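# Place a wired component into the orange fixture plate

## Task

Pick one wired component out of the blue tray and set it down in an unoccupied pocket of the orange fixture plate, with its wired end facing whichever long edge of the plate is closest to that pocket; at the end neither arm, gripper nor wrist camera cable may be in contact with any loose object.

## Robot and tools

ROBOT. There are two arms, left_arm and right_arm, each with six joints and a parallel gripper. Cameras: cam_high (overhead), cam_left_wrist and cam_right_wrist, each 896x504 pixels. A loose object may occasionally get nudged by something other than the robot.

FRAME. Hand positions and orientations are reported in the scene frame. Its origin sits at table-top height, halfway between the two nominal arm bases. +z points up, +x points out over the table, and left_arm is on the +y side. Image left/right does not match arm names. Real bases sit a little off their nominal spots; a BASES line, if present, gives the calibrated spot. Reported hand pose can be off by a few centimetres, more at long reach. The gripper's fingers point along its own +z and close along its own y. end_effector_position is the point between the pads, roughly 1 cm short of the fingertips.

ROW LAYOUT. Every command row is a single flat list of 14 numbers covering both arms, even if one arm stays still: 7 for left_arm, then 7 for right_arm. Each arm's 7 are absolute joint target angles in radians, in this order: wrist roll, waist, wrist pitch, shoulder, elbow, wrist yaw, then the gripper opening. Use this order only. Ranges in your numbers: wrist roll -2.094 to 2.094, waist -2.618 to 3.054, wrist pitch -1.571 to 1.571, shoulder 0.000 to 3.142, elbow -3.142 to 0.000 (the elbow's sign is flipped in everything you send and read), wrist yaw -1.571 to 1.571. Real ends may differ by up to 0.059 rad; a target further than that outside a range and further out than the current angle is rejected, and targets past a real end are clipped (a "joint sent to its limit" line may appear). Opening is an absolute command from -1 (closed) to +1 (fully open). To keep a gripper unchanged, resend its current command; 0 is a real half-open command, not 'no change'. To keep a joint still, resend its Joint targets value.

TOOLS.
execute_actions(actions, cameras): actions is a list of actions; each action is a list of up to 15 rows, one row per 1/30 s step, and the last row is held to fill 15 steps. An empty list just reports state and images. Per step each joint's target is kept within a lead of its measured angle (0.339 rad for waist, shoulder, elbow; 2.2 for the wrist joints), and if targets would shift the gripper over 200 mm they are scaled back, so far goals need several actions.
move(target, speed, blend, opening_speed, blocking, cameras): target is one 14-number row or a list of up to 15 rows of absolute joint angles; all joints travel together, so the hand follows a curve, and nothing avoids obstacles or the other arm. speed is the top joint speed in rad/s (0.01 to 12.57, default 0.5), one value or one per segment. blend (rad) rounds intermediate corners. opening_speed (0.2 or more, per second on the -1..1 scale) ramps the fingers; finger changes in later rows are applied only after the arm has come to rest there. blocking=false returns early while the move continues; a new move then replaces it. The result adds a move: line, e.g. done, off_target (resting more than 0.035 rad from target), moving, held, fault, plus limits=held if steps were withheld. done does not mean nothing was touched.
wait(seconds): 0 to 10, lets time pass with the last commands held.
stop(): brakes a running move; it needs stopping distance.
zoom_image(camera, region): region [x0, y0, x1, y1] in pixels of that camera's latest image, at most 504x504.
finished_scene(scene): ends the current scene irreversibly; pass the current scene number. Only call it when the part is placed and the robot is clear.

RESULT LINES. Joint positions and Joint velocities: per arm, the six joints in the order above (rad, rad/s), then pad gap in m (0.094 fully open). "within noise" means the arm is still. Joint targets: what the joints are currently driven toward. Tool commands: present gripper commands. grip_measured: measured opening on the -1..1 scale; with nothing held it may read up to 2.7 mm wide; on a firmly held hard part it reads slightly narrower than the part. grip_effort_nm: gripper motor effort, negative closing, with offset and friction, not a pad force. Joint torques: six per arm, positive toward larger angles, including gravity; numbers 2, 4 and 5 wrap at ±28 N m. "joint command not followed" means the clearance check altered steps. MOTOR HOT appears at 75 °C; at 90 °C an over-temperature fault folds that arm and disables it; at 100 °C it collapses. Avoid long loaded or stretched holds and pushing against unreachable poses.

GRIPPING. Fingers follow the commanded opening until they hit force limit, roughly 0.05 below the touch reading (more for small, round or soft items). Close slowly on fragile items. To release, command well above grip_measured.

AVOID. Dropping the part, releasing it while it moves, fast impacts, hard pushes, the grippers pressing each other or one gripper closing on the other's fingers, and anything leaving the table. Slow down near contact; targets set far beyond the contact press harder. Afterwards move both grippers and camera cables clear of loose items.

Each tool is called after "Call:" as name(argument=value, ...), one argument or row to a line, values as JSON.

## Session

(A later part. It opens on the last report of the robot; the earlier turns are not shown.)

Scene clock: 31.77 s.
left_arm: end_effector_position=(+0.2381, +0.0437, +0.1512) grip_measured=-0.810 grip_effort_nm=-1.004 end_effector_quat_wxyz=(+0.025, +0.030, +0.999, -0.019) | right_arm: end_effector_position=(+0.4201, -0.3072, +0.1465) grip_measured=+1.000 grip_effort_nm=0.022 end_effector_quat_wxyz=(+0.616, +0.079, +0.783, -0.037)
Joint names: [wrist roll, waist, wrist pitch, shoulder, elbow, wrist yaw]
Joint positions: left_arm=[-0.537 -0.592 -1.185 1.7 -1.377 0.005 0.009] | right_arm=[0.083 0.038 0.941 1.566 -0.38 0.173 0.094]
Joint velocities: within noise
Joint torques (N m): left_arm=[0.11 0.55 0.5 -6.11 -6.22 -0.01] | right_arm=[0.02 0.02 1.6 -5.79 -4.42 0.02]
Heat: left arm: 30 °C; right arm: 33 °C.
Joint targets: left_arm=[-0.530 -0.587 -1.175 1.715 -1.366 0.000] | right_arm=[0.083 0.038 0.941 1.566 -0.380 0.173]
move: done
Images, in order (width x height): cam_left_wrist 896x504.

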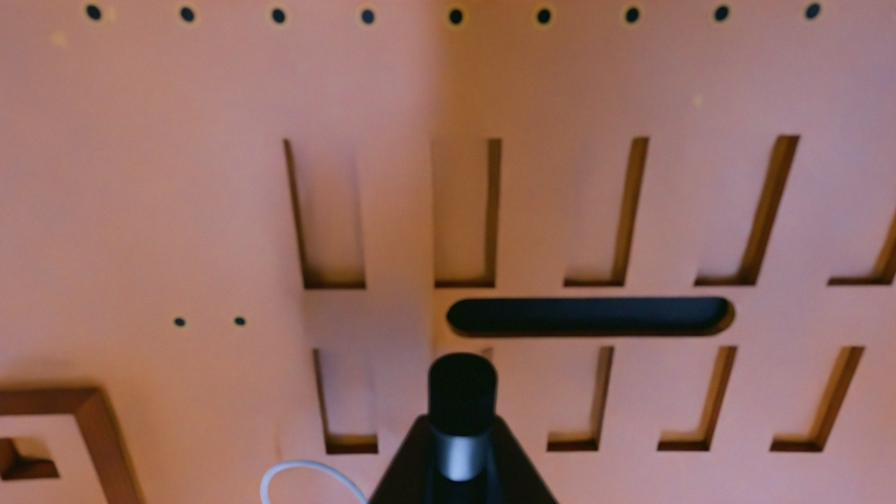

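Call:
move(
  target=[
    [-0.553,-0.606,-1.157,1.677,-1.335,0,-0.9,0.083,0.038,0.941,1.566,-0.38,0.173,1],
  ],
  cameras=["cam_left_wrist"],
  speed=0.1,
)

Call:
zoom_image(
  camera="cam_left_wrist",
  region=[250, 230, 700, 500],
)

Scene clock: 34.00 s.
left_arm: end_effector_position=(+0.2339, +0.0440, +0.1435) grip_measured=-0.810 grip_effort_nm=-1.004 end_effector_quat_wxyz=(+0.020, +0.030, +0.999, -0.016) | right_arm: end_effector_position=(+0.4201, -0.3072, +0.1465) grip_measured=+1.000 grip_effort_nm=0.027 end_effector_quat_wxyz=(+0.616, +0.079, +0.783, -0.037)
Joint names: [wrist roll, waist, wrist pitch, shoulder, elbow, wrist yaw]
Joint positions: left_arm=[-0.545 -0.599 -1.167 1.7 -1.347 0.005 0.009] | right_arm=[0.083 0.038 0.941 1.566 -0.38 0.173 0.094]
Joint velocities: within noise
Joint torques (N m): left_arm=[-0.07 -0.64 0.51 -9.16 -6.08 -0.01] | right_arm=[0.02 0.02 1.6 -5.79 -4.41 0.02]
Heat: left arm: 31 °C; right arm: 33 °C.
Joint targets: left_arm=[-0.553 -0.606 -1.157 1.677 -1.335 0.000] | right_arm=[0.083 0.038 0.941 1.566 -0.380 0.173]
move: done
Images, in order (width x height): cam_left_wrist 896x504.

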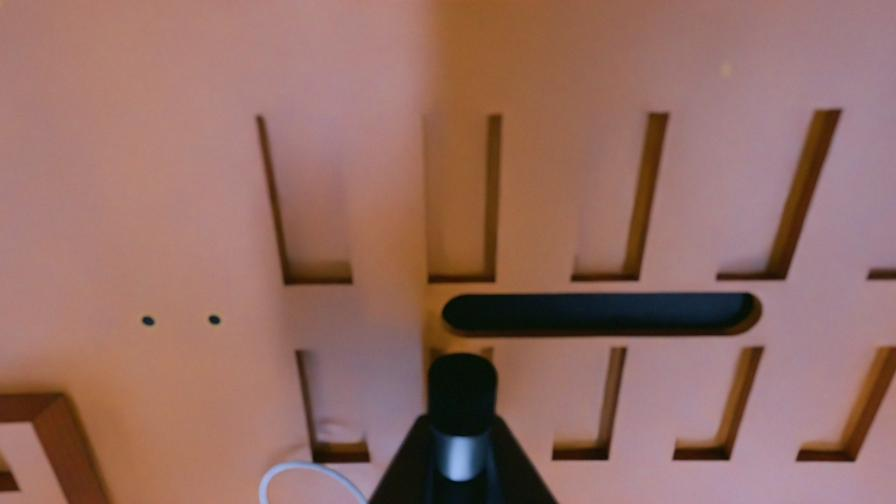

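Scaled by 1.120 from the camera's 896x504 image, which has a finer 1280x720 frame.

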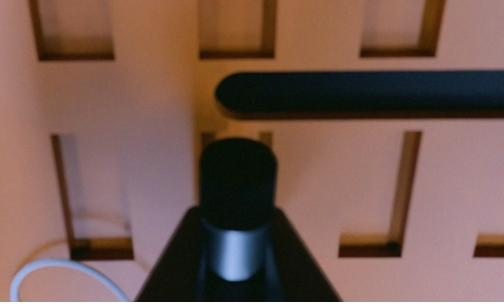

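Call:
move(
  target=[
    [-0.552,-0.604,-1.145,1.69,-1.322,0,-0.9,0.083,0.038,0.941,1.566,-0.38,0.173,1],
  ],
  cameras=["cam_left_wrist"],
  speed=0.1,
)

Call:
zoom_image(
  camera="cam_left_wrist",
  region=[250, 230, 700, 500],
)

Scene clock: 35.07 s.
left_arm: end_effector_position=(+0.2333, +0.0444, +0.1404) grip_measured=-0.810 grip_effort_nm=-1.009 end_effector_quat_wxyz=(+0.019, +0.030, +0.999, -0.016) | right_arm: end_effector_position=(+0.4201, -0.3072, +0.1465) grip_measured=+1.000 grip_effort_nm=0.027 end_effector_quat_wxyz=(+0.616, +0.079, +0.783, -0.037)
Joint names: [wrist roll, waist, wrist pitch, shoulder, elbow, wrist yaw]
Joint positions: left_arm=[-0.546 -0.599 -1.156 1.7 -1.334 0.005 0.009] | right_arm=[0.083 0.038 0.941 1.566 -0.38 0.173 0.094]
Joint velocities: within noise
Joint torques (N m): left_arm=[-0.05 -0.42 0.47 -8.06 -6.04 -0.02] | right_arm=[0.02 0.02 1.6 -5.79 -4.42 0.02]
Heat: left arm: 31 °C; right arm: 33 °C.
Joint targets: left_arm=[-0.552 -0.604 -1.145 1.690 -1.322 0.000] | right_arm=[0.083 0.038 0.941 1.566 -0.380 0.173]
move: done
Images, in order (width x height): cam_left_wrist 896x504.

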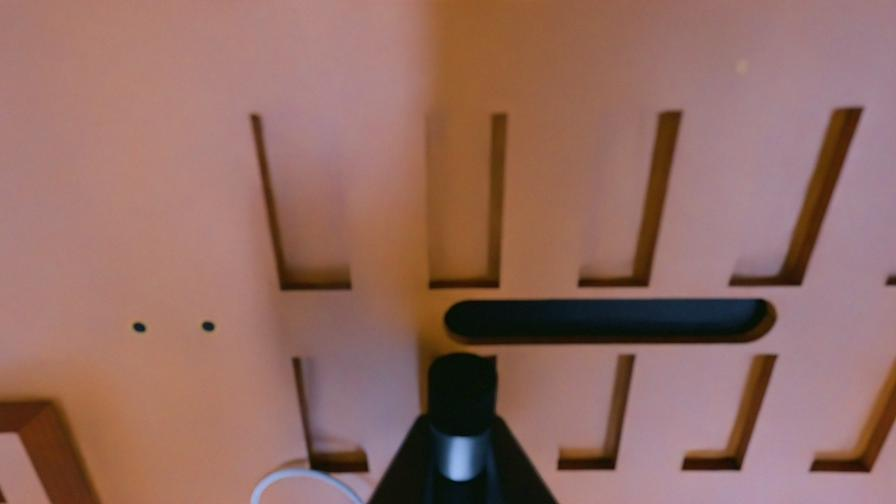

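Scaled by 1.120 from the camera's 896x504 image, which has a finer 1280x720 frame.

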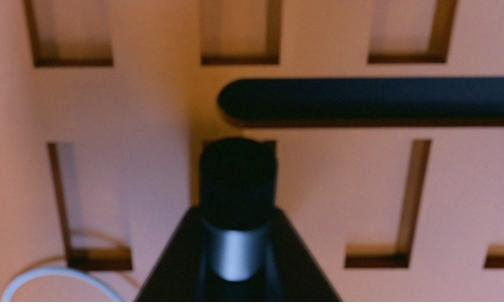

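Call:
move(
  target=[
    [-0.552,-0.604,-1.132,1.69,-1.308,0,-0.9,0.083,0.038,0.941,1.566,-0.38,0.173,1],
  ],
  cameras=["cam_left_wrist"],
  speed=0.1,
)

Call:
zoom_image(
  camera="cam_left_wrist",
  region=[250, 230, 700, 500],
)

Scene clock: 35.97 s.
left_arm: end_effector_position=(+0.2329, +0.0447, +0.1381) grip_measured=-0.810 grip_effort_nm=-1.009 end_effector_quat_wxyz=(+0.019, +0.030, +0.999, -0.015) | right_arm: end_effector_position=(+0.4201, -0.3072, +0.1465) grip_measured=+1.000 grip_effort_nm=0.037 end_effector_quat_wxyz=(+0.616, +0.079, +0.783, -0.037)
Joint names: [wrist roll, waist, wrist pitch, shoulder, elbow, wrist yaw]
Joint positions: left_arm=[-0.546 -0.599 -1.148 1.7 -1.325 0.005 0.009] | right_arm=[0.083 0.038 0.941 1.566 -0.38 0.173 0.094]
Joint velocities: within noise
Joint torques (N m): left_arm=[-0.04 -0.43 0.57 -8.03 -5.57 -0.01] | right_arm=[0.02 0.02 1.6 -5.79 -4.41 0.02]
Heat: left arm: 31 °C; right arm: 33 °C.
Joint targets: left_arm=[-0.552 -0.604 -1.132 1.690 -1.308 0.000] | right_arm=[0.083 0.038 0.941 1.566 -0.380 0.173]
move: done
Images, in order (width x height): cam_left_wrist 896x504.

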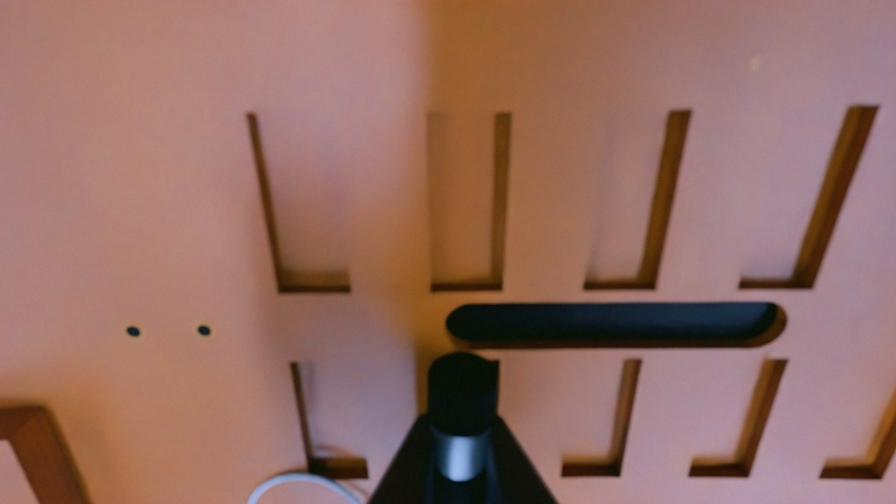

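Scaled by 1.120 from the camera's 896x504 image, which has a finer 1280x720 frame.

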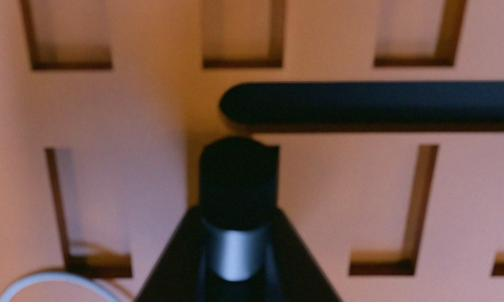

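Call:
move(
  target=[
    [-0.552,-0.612,-1.132,1.717,-1.32,0,-0.9,0.083,0.038,0.941,1.566,-0.38,0.173,1],
    [-0.552,-0.612,-1.124,1.717,-1.309,0,-0.9,0.083,0.038,0.941,1.566,-0.38,0.173,1],
  ],
  cameras=["cam_left_wrist"],
  speed=0.1,
)

Call:
zoom_image(
  camera="cam_left_wrist",
  region=[250, 230, 700, 500],
)

Scene clock: 36.97 s.
left_arm: end_effector_position=(+0.2330, +0.0430, +0.1381) grip_measured=-0.810 grip_effort_nm=-1.013 end_effector_quat_wxyz=(+0.021, +0.032, +0.999, -0.017) | right_arm: end_effector_position=(+0.4201, -0.3072, +0.1465) grip_measured=+1.000 grip_effort_nm=0.017 end_effector_quat_wxyz=(+0.616, +0.079, +0.783, -0.037)
Joint names: [wrist roll, waist, wrist pitch, shoulder, elbow, wrist yaw]
Joint positions: left_arm=[-0.546 -0.603 -1.143 1.7 -1.325 0.005 0.009] | right_arm=[0.083 0.038 0.941 1.566 -0.38 0.173 0.094]
Joint velocities: within noise
Joint torques (N m): left_arm=[-0.04 -0.8 0.63 -5.93 -5.68 -0.01] | right_arm=[0.02 0.02 1.6 -5.79 -4.41 0.02]
Heat: left arm: 31 °C; right arm: 33 °C.
Joint targets: left_arm=[-0.552 -0.612 -1.124 1.717 -1.309 0.000] | right_arm=[0.083 0.038 0.941 1.566 -0.380 0.173]
move: done
Images, in order (width x height): cam_left_wrist 896x504.

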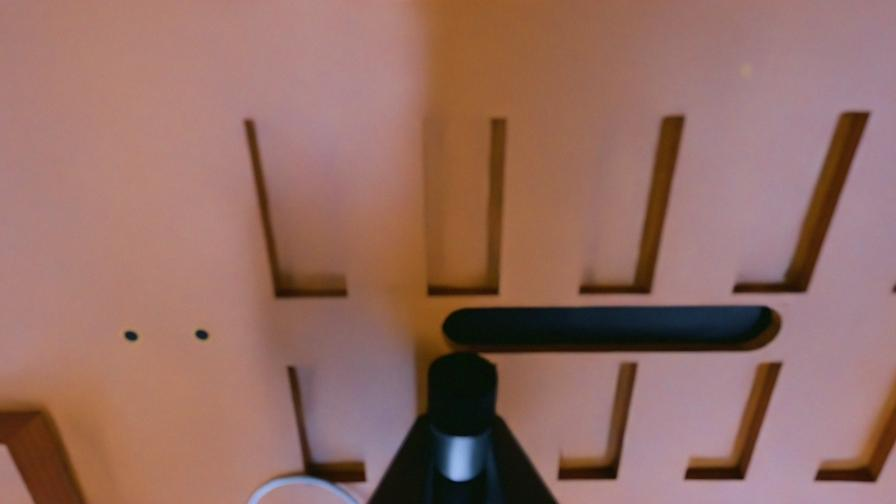

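Scaled by 1.120 from the camera's 896x504 image, which has a finer 1280x720 frame.

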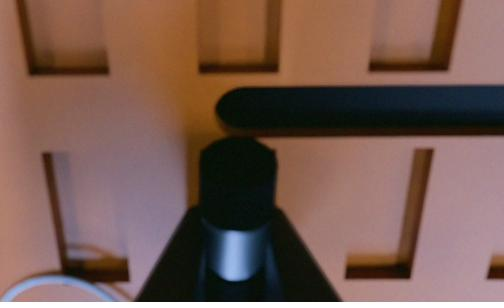

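Call:
move(
  target=[
    [-0.552,-0.612,-1.105,1.717,-1.289,0,-0.9,0.083,0.038,0.941,1.566,-0.38,0.173,1],
  ],
  cameras=["cam_left_wrist"],
  speed=0.1,
)

Call:
zoom_image(
  camera="cam_left_wrist",
  region=[250, 230, 700, 500],
)

Scene clock: 37.87 s.
left_arm: end_effector_position=(+0.2330, +0.0430, +0.1371) grip_measured=-0.810 grip_effort_nm=-1.009 end_effector_quat_wxyz=(+0.021, +0.032, +0.999, -0.017) | right_arm: end_effector_position=(+0.4201, -0.3072, +0.1465) grip_measured=+1.000 grip_effort_nm=0.017 end_effector_quat_wxyz=(+0.616, +0.079, +0.783, -0.037)
Joint names: [wrist roll, waist, wrist pitch, shoulder, elbow, wrist yaw]
Joint positions: left_arm=[-0.546 -0.603 -1.139 1.7 -1.321 0.005 0.009] | right_arm=[0.083 0.038 0.941 1.566 -0.38 0.173 0.094]
Joint velocities: within noise
Joint torques (N m): left_arm=[-0.06 -0.79 0.79 -5.89 -4.31 -0.01] | right_arm=[0.02 0.02 1.6 -5.81 -4.42 0.02]
Heat: left arm: 31 °C; right arm: 33 °C.
Joint targets: left_arm=[-0.552 -0.612 -1.105 1.717 -1.289 0.000] | right_arm=[0.083 0.038 0.941 1.566 -0.380 0.173]
move: done
Images, in order (width x height): cam_left_wrist 896x504.

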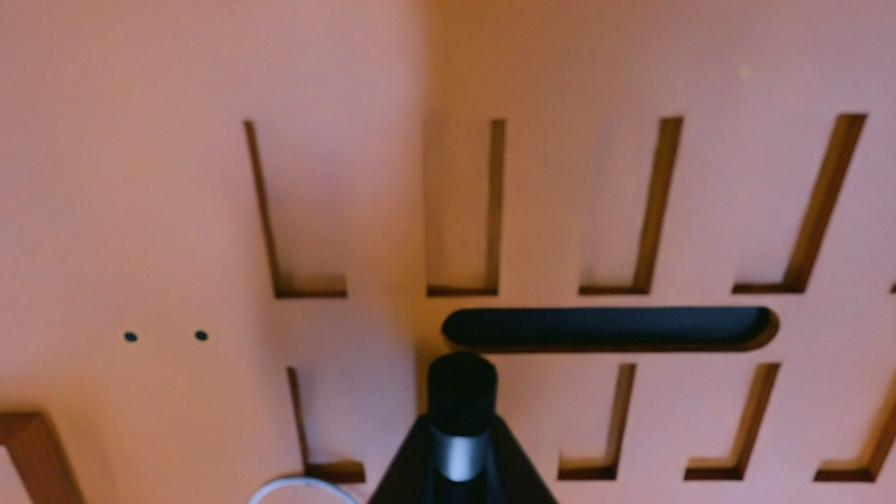

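Scaled by 1.120 from the camera's 896x504 image, which has a finer 1280x720 frame.

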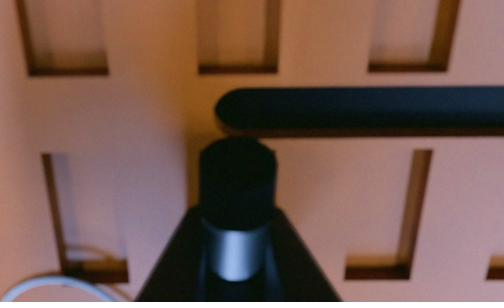

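Call:
move(
  target=[
    [-0.552,-0.612,-1.13,1.717,-1.309,0,-0.9,0.083,0.038,0.941,1.566,-0.38,0.173,1],
    [-0.552,-0.612,-1.13,1.717,-1.309,0,-0.5,0.083,0.038,0.941,1.566,-0.38,0.173,1],
  ],
  cameras=["cam_left_wrist"],
  opening_speed=0.2,
)

Call:
zoom_image(
  camera="cam_left_wrist",
  region=[250, 230, 700, 500],
)

Scene clock: 41.10 s.
left_arm: end_effector_position=(+0.2328, +0.0384, +0.1373) grip_measured=-0.502 grip_effort_nm=0.125 end_effector_quat_wxyz=(+0.022, +0.035, +0.999, -0.024) | right_arm: end_effector_position=(+0.4201, -0.3072, +0.1465) grip_measured=+1.000 grip_effort_nm=0.022 end_effector_quat_wxyz=(+0.616, +0.079, +0.783, -0.037)
Joint names: [wrist roll, waist, wrist pitch, shoulder, elbow, wrist yaw]
Joint positions: left_arm=[-0.546 -0.61 -1.129 1.7 -1.321 0.016 0.023] | right_arm=[0.083 0.038 0.941 1.566 -0.38 0.173 0.094]
Joint velocities: within noise
Joint torques (N m): left_arm=[-0.04 -0.23 0.43 -5.91 -6.08 -0.11] | right_arm=[0.02 0.02 1.6 -5.79 -4.41 0.02]
Heat: left arm: 31 °C; right arm: 33 °C.
Joint targets: left_arm=[-0.552 -0.612 -1.130 1.717 -1.309 0.000] | right_arm=[0.083 0.038 0.941 1.566 -0.380 0.173]
move: done
Images, in order (width x height): cam_left_wrist 896x504.

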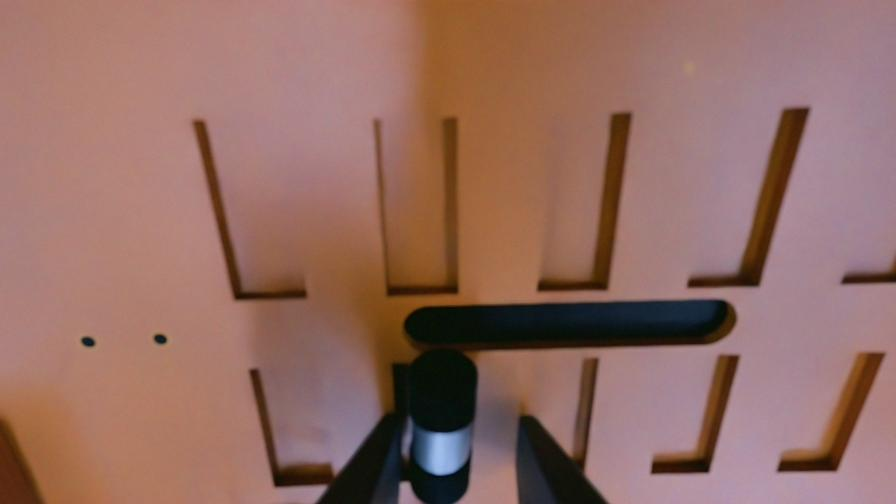

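Scaled by 1.120 from the camera's 896x504 image, which has a finer 1280x720 frame.

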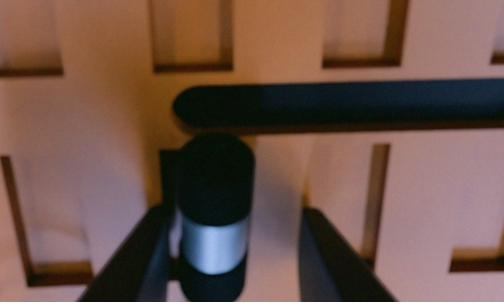

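Call:
move(
  target=[
    [-0.552,-0.605,-1.15,1.717,-1.349,0,-0.5,0.083,0.038,0.941,1.566,-0.38,0.173,1],
  ],
  cameras=["cam_left_wrist"],
  speed=0.1,
)

Scene clock: 42.23 s.
left_arm: end_effector_position=(+0.2324, +0.0399, +0.1389) grip_measured=-0.502 grip_effort_nm=0.095 end_effector_quat_wxyz=(+0.021, +0.035, +0.999, -0.020) | right_arm: end_effector_position=(+0.4201, -0.3072, +0.1465) grip_measured=+1.000 grip_effort_nm=0.027 end_effector_quat_wxyz=(+0.616, +0.079, +0.783, -0.037)
Joint names: [wrist roll, waist, wrist pitch, shoulder, elbow, wrist yaw]
Joint positions: left_arm=[-0.546 -0.61 -1.142 1.7 -1.328 0.01 0.023] | right_arm=[0.083 0.038 0.941 1.566 -0.38 0.173 0.094]
Joint velocities: within noise
Joint torques (N m): left_arm=[-0.04 0.47 0.32 -5.91 -9.03 -0.08] | right_arm=[0.02 0.02 1.6 -5.79 -4.41 0.02]
Heat: left arm: 31 °C; right arm: 33 °C.
Joint targets: left_arm=[-0.552 -0.605 -1.150 1.717 -1.349 0.000] | right_arm=[0.083 0.038 0.941 1.566 -0.380 0.173]
move: done
Images, in order (width x height): cam_left_wrist 896x504.

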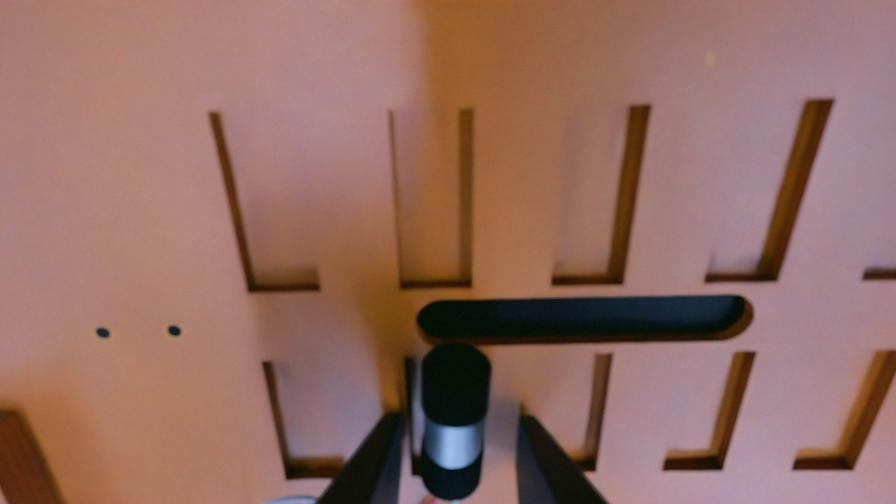

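Call:
move(
  target=[
    [-0.552,-0.605,-1.153,1.717,-1.358,0,-0.5,0.083,0.038,0.941,1.566,-0.38,0.173,1],
    [-0.552,-0.605,-1.153,1.717,-1.358,0,-0.9,0.083,0.038,0.941,1.566,-0.38,0.173,1],
    [-0.552,-0.605,-1.165,1.717,-1.37,0,-0.9,0.083,0.038,0.941,1.566,-0.38,0.173,1],
    [-0.552,-0.59,-1.165,1.717,-1.37,0,-0.9,0.083,0.038,0.941,1.566,-0.38,0.173,1],
  ],
  cameras=["cam_left_wrist"],
  opening_speed=0.3,
  speed=0.1,
)

Call:
zoom_image(
  camera="cam_left_wrist",
  region=[250, 230, 700, 500],
)

Scene clock: 45.60 s.
left_arm: end_effector_position=(+0.2368, +0.0426, +0.1443) grip_measured=-0.824 grip_effort_nm=-1.013 end_effector_quat_wxyz=(+0.024, +0.028, +0.999, -0.020) | right_arm: end_effector_position=(+0.4201, -0.3072, +0.1465) grip_measured=+1.000 grip_effort_nm=0.022 end_effector_quat_wxyz=(+0.616, +0.079, +0.783, -0.037)
Joint names: [wrist roll, waist, wrist pitch, shoulder, elbow, wrist yaw]
Joint positions: left_arm=[-0.546 -0.596 -1.157 1.7 -1.349 0.007 0.008] | right_arm=[0.083 0.038 0.941 1.566 -0.38 0.173 0.094]
Joint velocities: within noise
Joint torques (N m): left_arm=[-0.04 0.65 0.3 -5.94 -9.07 -0.04] | right_arm=[0.02 0.02 1.6 -5.79 -4.42 0.01]
Heat: left arm: 31 °C; right arm: 33 °C.
Joint targets: left_arm=[-0.552 -0.590 -1.165 1.717 -1.370 0.000] | right_arm=[0.083 0.038 0.941 1.566 -0.380 0.173]
move: done
Images, in order (width x height): cam_left_wrist 896x504.

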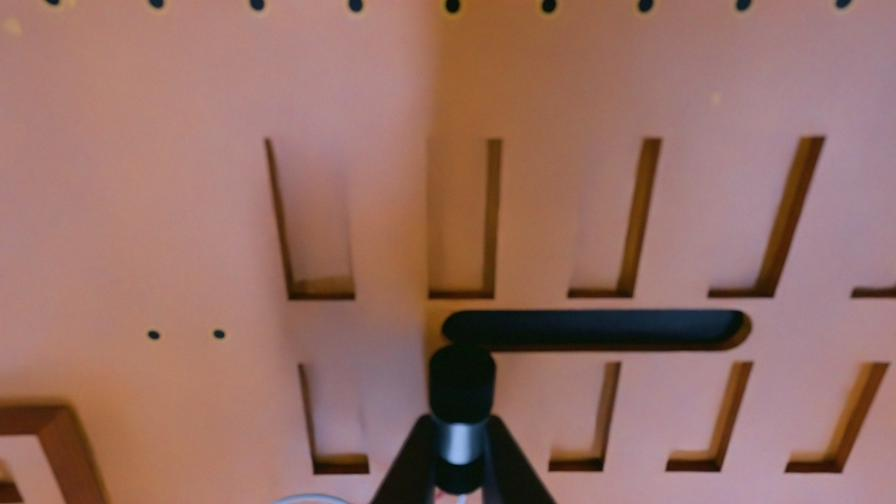

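Scaled by 1.120 from the camera's 896x504 image, which has a finer 1280x720 frame.

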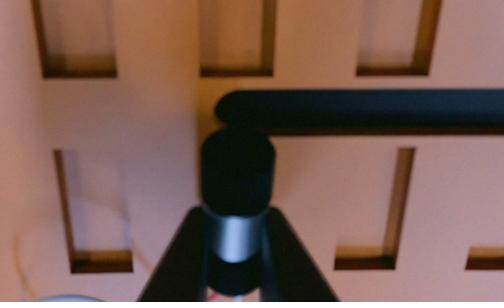

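Call:
move(
  target=[
    [-0.564,-0.614,-1.15,1.667,-1.322,0,-0.9,0.083,0.038,0.941,1.566,-0.38,0.173,1],
  ],
  cameras=["cam_left_wrist"],
  speed=0.1,
)

Call:
zoom_image(
  camera="cam_left_wrist",
  region=[250, 230, 700, 500],
)

Scene clock: 46.87 s.
left_arm: end_effector_position=(+0.2313, +0.0419, +0.1419) grip_measured=-0.824 grip_effort_nm=-1.004 end_effector_quat_wxyz=(+0.020, +0.029, +0.999, -0.018) | right_arm: end_effector_position=(+0.4201, -0.3072, +0.1465) grip_measured=+1.000 grip_effort_nm=0.022 end_effector_quat_wxyz=(+0.616, +0.079, +0.783, -0.037)
Joint names: [wrist roll, waist, wrist pitch, shoulder, elbow, wrist yaw]
Joint positions: left_arm=[-0.556 -0.608 -1.156 1.694 -1.334 0.007 0.008] | right_arm=[0.083 0.038 0.941 1.566 -0.38 0.173 0.094]
Joint velocities: within noise
Joint torques (N m): left_arm=[-0.05 -0.55 0.48 -9.51 -6.09 -0.04] | right_arm=[0.02 0.01 1.6 -5.79 -4.41 0.02]
Heat: left arm: 31 °C; right arm: 33 °C.
Joint targets: left_arm=[-0.564 -0.614 -1.150 1.667 -1.322 0.000] | right_arm=[0.083 0.038 0.941 1.566 -0.380 0.173]
move: done
Images, in order (width x height): cam_left_wrist 896x504.

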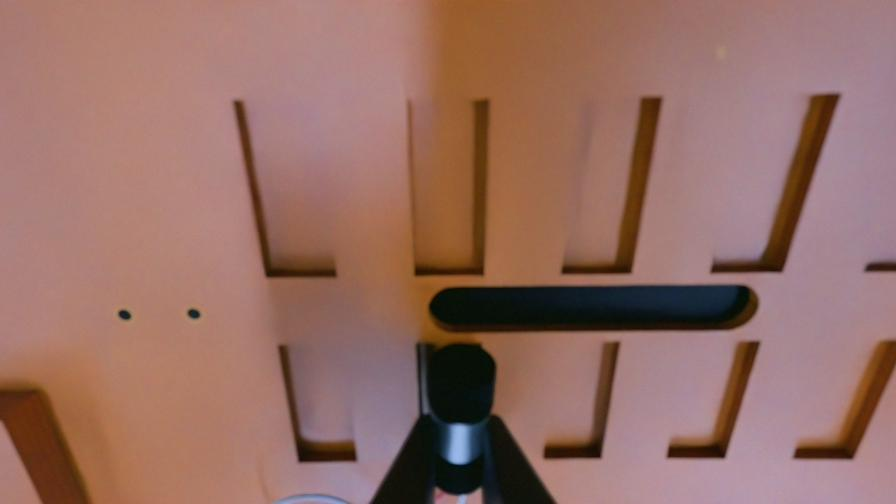

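Scaled by 1.120 from the camera's 896x504 image, which has a finer 1280x720 frame.

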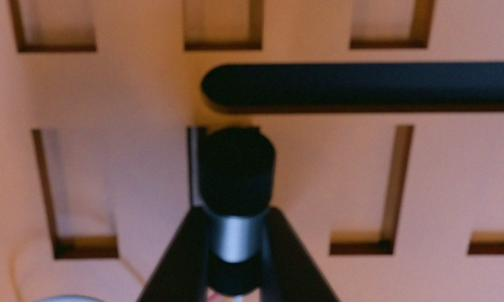

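Call:
move(
  target=[
    [-0.555,-0.590,-1.15,1.71,-1.335,0,-0.9,0.083,0.038,0.941,1.566,-0.38,0.173,1],
  ],
  cameras=["cam_left_wrist"],
  speed=0.1,
)

Call:
zoom_image(
  camera="cam_left_wrist",
  region=[250, 230, 700, 500],
)

Scene clock: 47.90 s.
left_arm: end_effector_position=(+0.2335, +0.0449, +0.1419) grip_measured=-0.824 grip_effort_nm=-1.004 end_effector_quat_wxyz=(+0.020, +0.022, +0.999, -0.018) | right_arm: end_effector_position=(+0.4201, -0.3072, +0.1465) grip_measured=+1.000 grip_effort_nm=0.022 end_effector_quat_wxyz=(+0.616, +0.079, +0.783, -0.037)
Joint names: [wrist roll, waist, wrist pitch, shoulder, elbow, wrist yaw]
Joint positions: left_arm=[-0.557 -0.596 -1.156 1.694 -1.334 0.007 0.008] | right_arm=[0.083 0.038 0.941 1.566 -0.38 0.173 0.094]
Joint velocities: within noise
Joint torques (N m): left_arm=[0.03 0.65 0.47 -5.98 -7.23 -0.03] | right_arm=[0.02 0.02 1.6 -5.79 -4.41 0.02]
Heat: left arm: 31 °C; right arm: 33 °C.
Joint targets: left_arm=[-0.555 -0.590 -1.150 1.710 -1.335 0.000] | right_arm=[0.083 0.038 0.941 1.566 -0.380 0.173]
move: done
Images, in order (width x height): cam_left_wrist 896x504.

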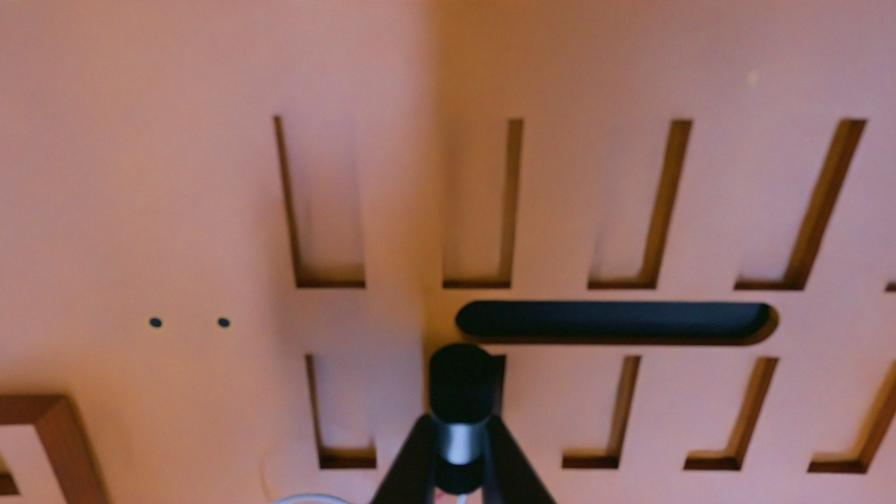

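Scaled by 1.120 from the camera's 896x504 image, which has a finer 1280x720 frame.

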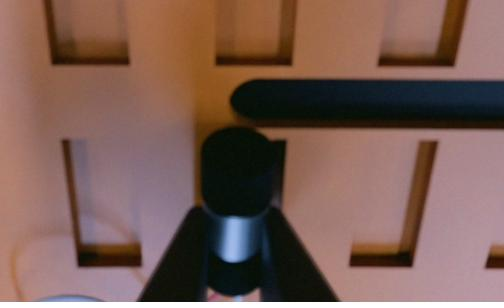

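Call:
move(
  target=[
    [-0.562,-0.6077,-1.15,1.673,-1.325,0,-0.9,0.083,0.038,0.941,1.566,-0.38,0.173,1],
  ],
  cameras=["cam_left_wrist"],
  speed=0.1,
)

Call:
zoom_image(
  camera="cam_left_wrist",
  region=[250, 230, 700, 500],
)

Scene clock: 48.87 s.
left_arm: end_effector_position=(+0.2327, +0.0438, +0.1419) grip_measured=-0.824 grip_effort_nm=-1.009 end_effector_quat_wxyz=(+0.020, +0.025, +0.999, -0.018) | right_arm: end_effector_position=(+0.4201, -0.3072, +0.1465) grip_measured=+1.000 grip_effort_nm=0.027 end_effector_quat_wxyz=(+0.616, +0.079, +0.783, -0.037)
Joint names: [wrist roll, waist, wrist pitch, shoulder, elbow, wrist yaw]
Joint positions: left_arm=[-0.557 -0.601 -1.156 1.694 -1.334 0.007 0.008] | right_arm=[0.083 0.038 0.941 1.566 -0.38 0.173 0.094]
Joint velocities: within noise
Joint torques (N m): left_arm=[-0.04 -0.64 0.48 -8.98 -6.37 -0.04] | right_arm=[0.02 0.02 1.6 -5.79 -4.42 0.02]
Heat: left arm: 31 °C; right arm: 33 °C.
Joint targets: left_arm=[-0.562 -0.608 -1.150 1.673 -1.325 0.000] | right_arm=[0.083 0.038 0.941 1.566 -0.380 0.173]
move: done
Images, in order (width x height): cam_left_wrist 896x504.

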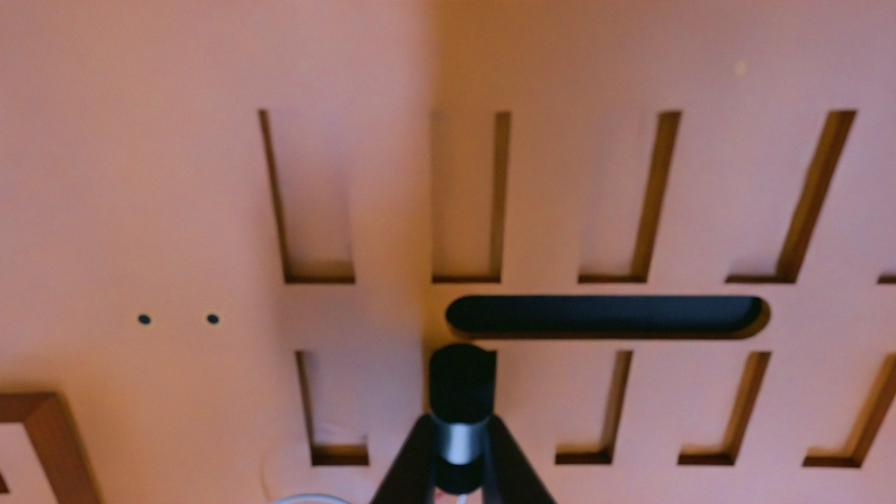

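Scaled by 1.120 from the camera's 896x504 image, which has a finer 1280x720 frame.

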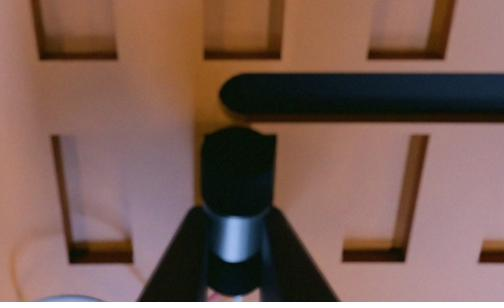

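Call:
move(
  target=[
    [-0.562,-0.6085,-1.13,1.673,-1.306,0,-0.9,0.083,0.038,0.941,1.566,-0.38,0.173,1],
  ],
  cameras=["cam_left_wrist"],
  speed=0.1,
)

Call:
zoom_image(
  camera="cam_left_wrist",
  region=[250, 230, 700, 500],
)

Scene clock: 49.83 s.
left_arm: end_effector_position=(+0.2325, +0.0436, +0.1401) grip_measured=-0.824 grip_effort_nm=-1.009 end_effector_quat_wxyz=(+0.022, +0.025, +0.999, -0.019) | right_arm: end_effector_position=(+0.4201, -0.3072, +0.1465) grip_measured=+1.000 grip_effort_nm=0.022 end_effector_quat_wxyz=(+0.616, +0.079, +0.783, -0.037)
Joint names: [wrist roll, waist, wrist pitch, shoulder, elbow, wrist yaw]
Joint positions: left_arm=[-0.557 -0.602 -1.145 1.692 -1.323 0.007 0.008] | right_arm=[0.083 0.038 0.941 1.566 -0.38 0.173 0.094]
Joint velocities: within noise
Joint torques (N m): left_arm=[-0.03 -0.64 0.56 -8.69 -5.44 -0.04] | right_arm=[0.02 0.02 1.6 -5.79 -4.41 0.02]
Heat: left arm: 31 °C; right arm: 33 °C.
Joint targets: left_arm=[-0.562 -0.608 -1.130 1.673 -1.306 0.000] | right_arm=[0.083 0.038 0.941 1.566 -0.380 0.173]
move: done
Images, in order (width x height): cam_left_wrist 896x504.

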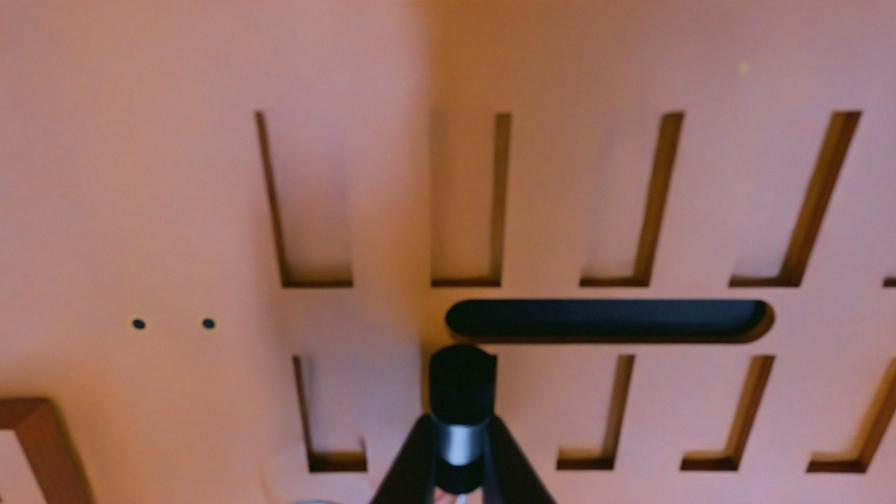

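Scaled by 1.120 from the camera's 896x504 image, which has a finer 1280x720 frame.

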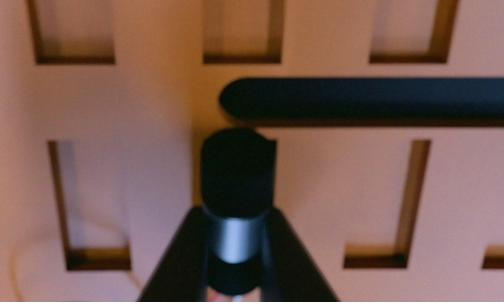

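Call:
move(
  target=[
    [-0.57,-0.6155,-1.148,1.655,-1.312,0,-0.9,0.083,0.038,0.941,1.566,-0.38,0.173,1],
  ],
  cameras=["cam_left_wrist"],
  speed=0.1,
)

Call:
zoom_image(
  camera="cam_left_wrist",
  region=[250, 230, 700, 500],
)

Scene clock: 51.03 s.
left_arm: end_effector_position=(+0.2313, +0.0416, +0.1431) grip_measured=-0.824 grip_effort_nm=-1.009 end_effector_quat_wxyz=(+0.026, +0.026, +0.999, -0.022) | right_arm: end_effector_position=(+0.4201, -0.3072, +0.1465) grip_measured=+1.000 grip_effort_nm=0.022 end_effector_quat_wxyz=(+0.616, +0.079, +0.783, -0.037)
Joint names: [wrist roll, waist, wrist pitch, shoulder, elbow, wrist yaw]
Joint positions: left_arm=[-0.563 -0.609 -1.145 1.681 -1.323 0.007 0.008] | right_arm=[0.083 0.038 0.941 1.566 -0.38 0.173 0.094]
Joint velocities: within noise
Joint torques (N m): left_arm=[0.01 -0.64 0.4 -9.29 -6.16 -0.04] | right_arm=[0.02 0.02 1.6 -5.79 -4.41 0.02]
Heat: left arm: 31 °C; right arm: 33 °C.
Joint targets: left_arm=[-0.570 -0.616 -1.148 1.655 -1.312 0.000] | right_arm=[0.083 0.038 0.941 1.566 -0.380 0.173]
move: done
Images, in order (width x height): cam_left_wrist 896x504.

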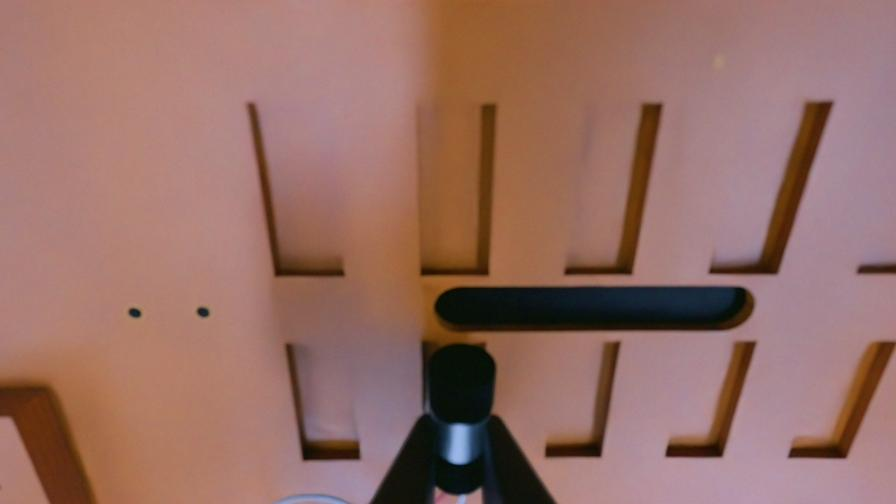

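Scaled by 1.120 from the camera's 896x504 image, which has a finer 1280x720 frame.

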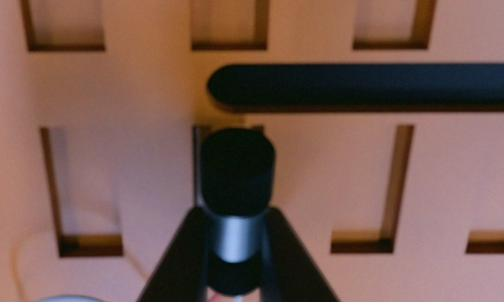

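Call:
move(
  target=[
    [-0.57,-0.6155,-1.127,1.643,-1.293,0,-0.9,0.083,0.038,0.941,1.566,-0.38,0.173,1],
  ],
  cameras=["cam_left_wrist"],
  speed=0.1,
)

Call:
zoom_image(
  camera="cam_left_wrist",
  region=[250, 230, 700, 500],
)

Scene clock: 52.27 s.
left_arm: end_effector_position=(+0.2290, +0.0433, +0.1419) grip_measured=-0.824 grip_effort_nm=-1.018 end_effector_quat_wxyz=(+0.027, +0.026, +0.999, -0.022) | right_arm: end_effector_position=(+0.4201, -0.3072, +0.1465) grip_measured=+1.000 grip_effort_nm=0.012 end_effector_quat_wxyz=(+0.616, +0.079, +0.783, -0.037)
Joint names: [wrist roll, waist, wrist pitch, shoulder, elbow, wrist yaw]
Joint positions: left_arm=[-0.563 -0.609 -1.137 1.67 -1.305 0.007 0.008] | right_arm=[0.083 0.038 0.941 1.566 -0.38 0.173 0.094]
Joint velocities: within noise
Joint torques (N m): left_arm=[-0.06 -0.64 0.56 -9.22 -6.04 -0.04] | right_arm=[0.02 0.02 1.61 -5.79 -4.41 0.02]
Heat: left arm: 31 °C; right arm: 33 °C.
Joint targets: left_arm=[-0.570 -0.616 -1.127 1.643 -1.293 0.000] | right_arm=[0.083 0.038 0.941 1.566 -0.380 0.173]
move: done
Images, in order (width x height): cam_left_wrist 896x504.

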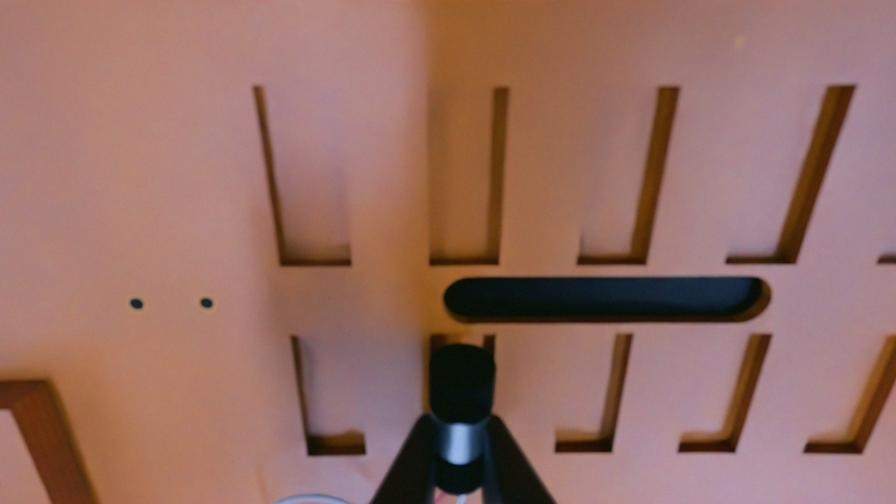

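Scaled by 1.120 from the camera's 896x504 image, which has a finer 1280x720 frame.

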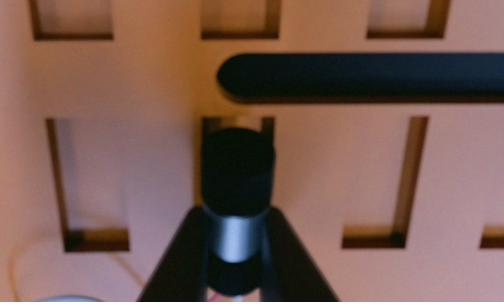

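Call:
move(
  target=[
    [-0.57,-0.6155,-1.117,1.685,-1.283,0,-0.9,0.083,0.038,0.941,1.566,-0.38,0.173,1],
    [-0.57,-0.6155,-1.105,1.685,-1.269,0,-0.9,0.083,0.038,0.941,1.566,-0.38,0.173,1],
  ],
  cameras=["cam_left_wrist"],
  speed=0.06,
)

Call:
zoom_image(
  camera="cam_left_wrist",
  region=[250, 230, 700, 500],
)

Scene clock: 53.70 s.
left_arm: end_effector_position=(+0.2287, +0.0435, +0.1391) grip_measured=-0.824 grip_effort_nm=-1.009 end_effector_quat_wxyz=(+0.027, +0.026, +0.999, -0.022) | right_arm: end_effector_position=(+0.4201, -0.3072, +0.1465) grip_measured=+1.000 grip_effort_nm=0.017 end_effector_quat_wxyz=(+0.616, +0.079, +0.783, -0.037)
Joint names: [wrist roll, waist, wrist pitch, shoulder, elbow, wrist yaw]
Joint positions: left_arm=[-0.563 -0.609 -1.126 1.67 -1.294 0.007 0.008] | right_arm=[0.083 0.038 0.941 1.566 -0.38 0.173 0.094]
Joint velocities: within noise
Joint torques (N m): left_arm=[-0.05 -0.64 0.69 -5.81 -4.94 -0.04] | right_arm=[0.02 0.02 1.6 -5.79 -4.42 0.02]
Heat: left arm: 31 °C; right arm: 33 °C.
Joint targets: left_arm=[-0.570 -0.616 -1.105 1.685 -1.269 0.000] | right_arm=[0.083 0.038 0.941 1.566 -0.380 0.173]
move: done
Images, in order (width x height): cam_left_wrist 896x504.

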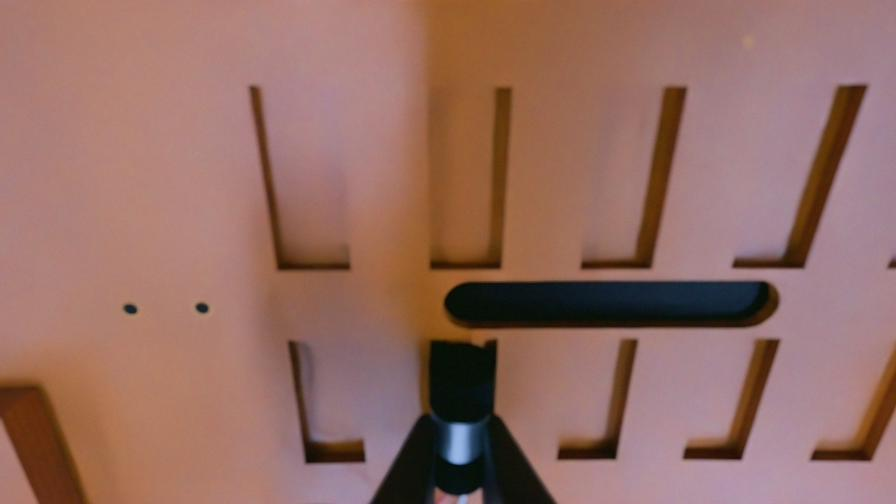

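Scaled by 1.120 from the camera's 896x504 image, which has a finer 1280x720 frame.

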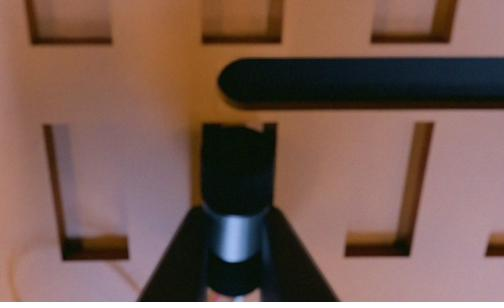

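Call:
move(
  target=[
    [-0.565,-0.609,-1.095,1.68,-1.255,0,-0.9,0.083,0.038,0.941,1.566,-0.38,0.173,1],
  ],
  cameras=["cam_left_wrist"],
  speed=0.06,
)

Call:
zoom_image(
  camera="cam_left_wrist",
  region=[250, 230, 700, 500],
)

Scene clock: 54.53 s.
left_arm: end_effector_position=(+0.2286, +0.0435, +0.1382) grip_measured=-0.824 grip_effort_nm=-1.009 end_effector_quat_wxyz=(+0.027, +0.026, +0.999, -0.022) | right_arm: end_effector_position=(+0.4201, -0.3072, +0.1465) grip_measured=+1.000 grip_effort_nm=0.027 end_effector_quat_wxyz=(+0.616, +0.079, +0.783, -0.037)
Joint names: [wrist roll, waist, wrist pitch, shoulder, elbow, wrist yaw]
Joint positions: left_arm=[-0.563 -0.609 -1.123 1.67 -1.291 0.007 0.008] | right_arm=[0.083 0.038 0.941 1.566 -0.38 0.173 0.094]
Joint velocities: within noise
Joint torques (N m): left_arm=[0.01 -0.01 0.75 -6.17 -4 -0.03] | right_arm=[0.02 0.02 1.6 -5.79 -4.42 0.02]
Heat: left arm: 31 °C; right arm: 33 °C.
Joint targets: left_arm=[-0.565 -0.609 -1.095 1.680 -1.255 0.000] | right_arm=[0.083 0.038 0.941 1.566 -0.380 0.173]
move: off_target (left_arm); left_arm: the elbow is farthest, 0.036 rad from its target
Images, in order (width x height): cam_left_wrist 896x504.

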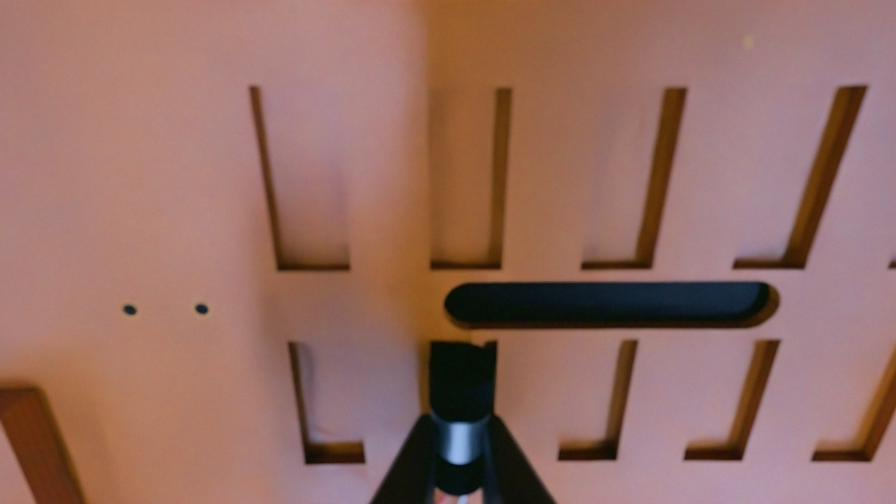

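Scaled by 1.120 from the camera's 896x504 image, which has a finer 1280x720 frame.

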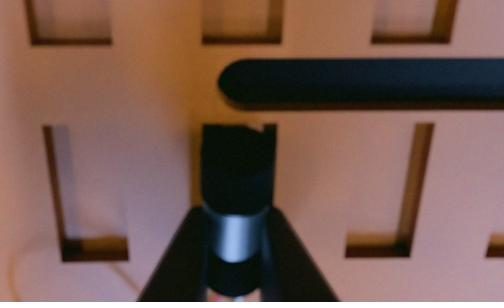

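Call:
move(
  target=[
    [-0.565,-0.609,-1.1,1.703,-1.272,0,-0.9,0.083,0.038,0.941,1.566,-0.38,0.173,1],
  ],
  cameras=["cam_left_wrist"],
  speed=0.06,
)

Call:
zoom_image(
  camera="cam_left_wrist",
  region=[350, 300, 580, 500],
)

Scene clock: 56.27 s.
left_arm: end_effector_position=(+0.2286, +0.0435, +0.1384) grip_measured=-0.824 grip_effort_nm=-1.013 end_effector_quat_wxyz=(+0.027, +0.026, +0.999, -0.023) | right_arm: end_effector_position=(+0.4201, -0.3072, +0.1465) grip_measured=+1.000 grip_effort_nm=0.027 end_effector_quat_wxyz=(+0.616, +0.079, +0.783, -0.037)
Joint names: [wrist roll, waist, wrist pitch, shoulder, elbow, wrist yaw]
Joint positions: left_arm=[-0.563 -0.609 -1.122 1.668 -1.29 0.007 0.008] | right_arm=[0.083 0.038 0.941 1.566 -0.38 0.173 0.094]
Joint velocities: left_arm=[0.022 0.002 -0.007 -0.017 0.046 -0.007 0] | right_arm=[within noise]
Joint torques (N m): left_arm=[0 0.01 0.69 -4.29 -5.6 -0.04] | right_arm=[0.02 0.02 1.6 -5.78 -4.41 0.02]
Heat: left arm: 31 °C; right arm: 33 °C.
Joint targets: left_arm=[-0.565 -0.609 -1.100 1.703 -1.272 0.000] | right_arm=[0.083 0.038 0.941 1.566 -0.380 0.173]
move: done
Images, in order (width x height): cam_left_wrist 896x504.

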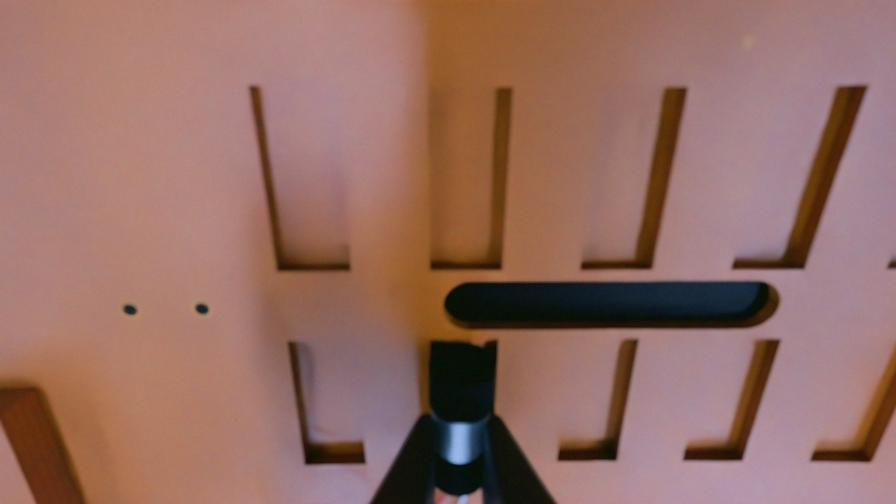

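Scaled by 2.191 from the camera's 896x504 image, which has a finer 1280x720 frame.

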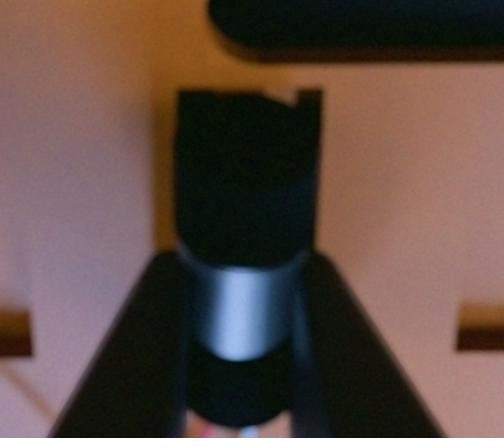

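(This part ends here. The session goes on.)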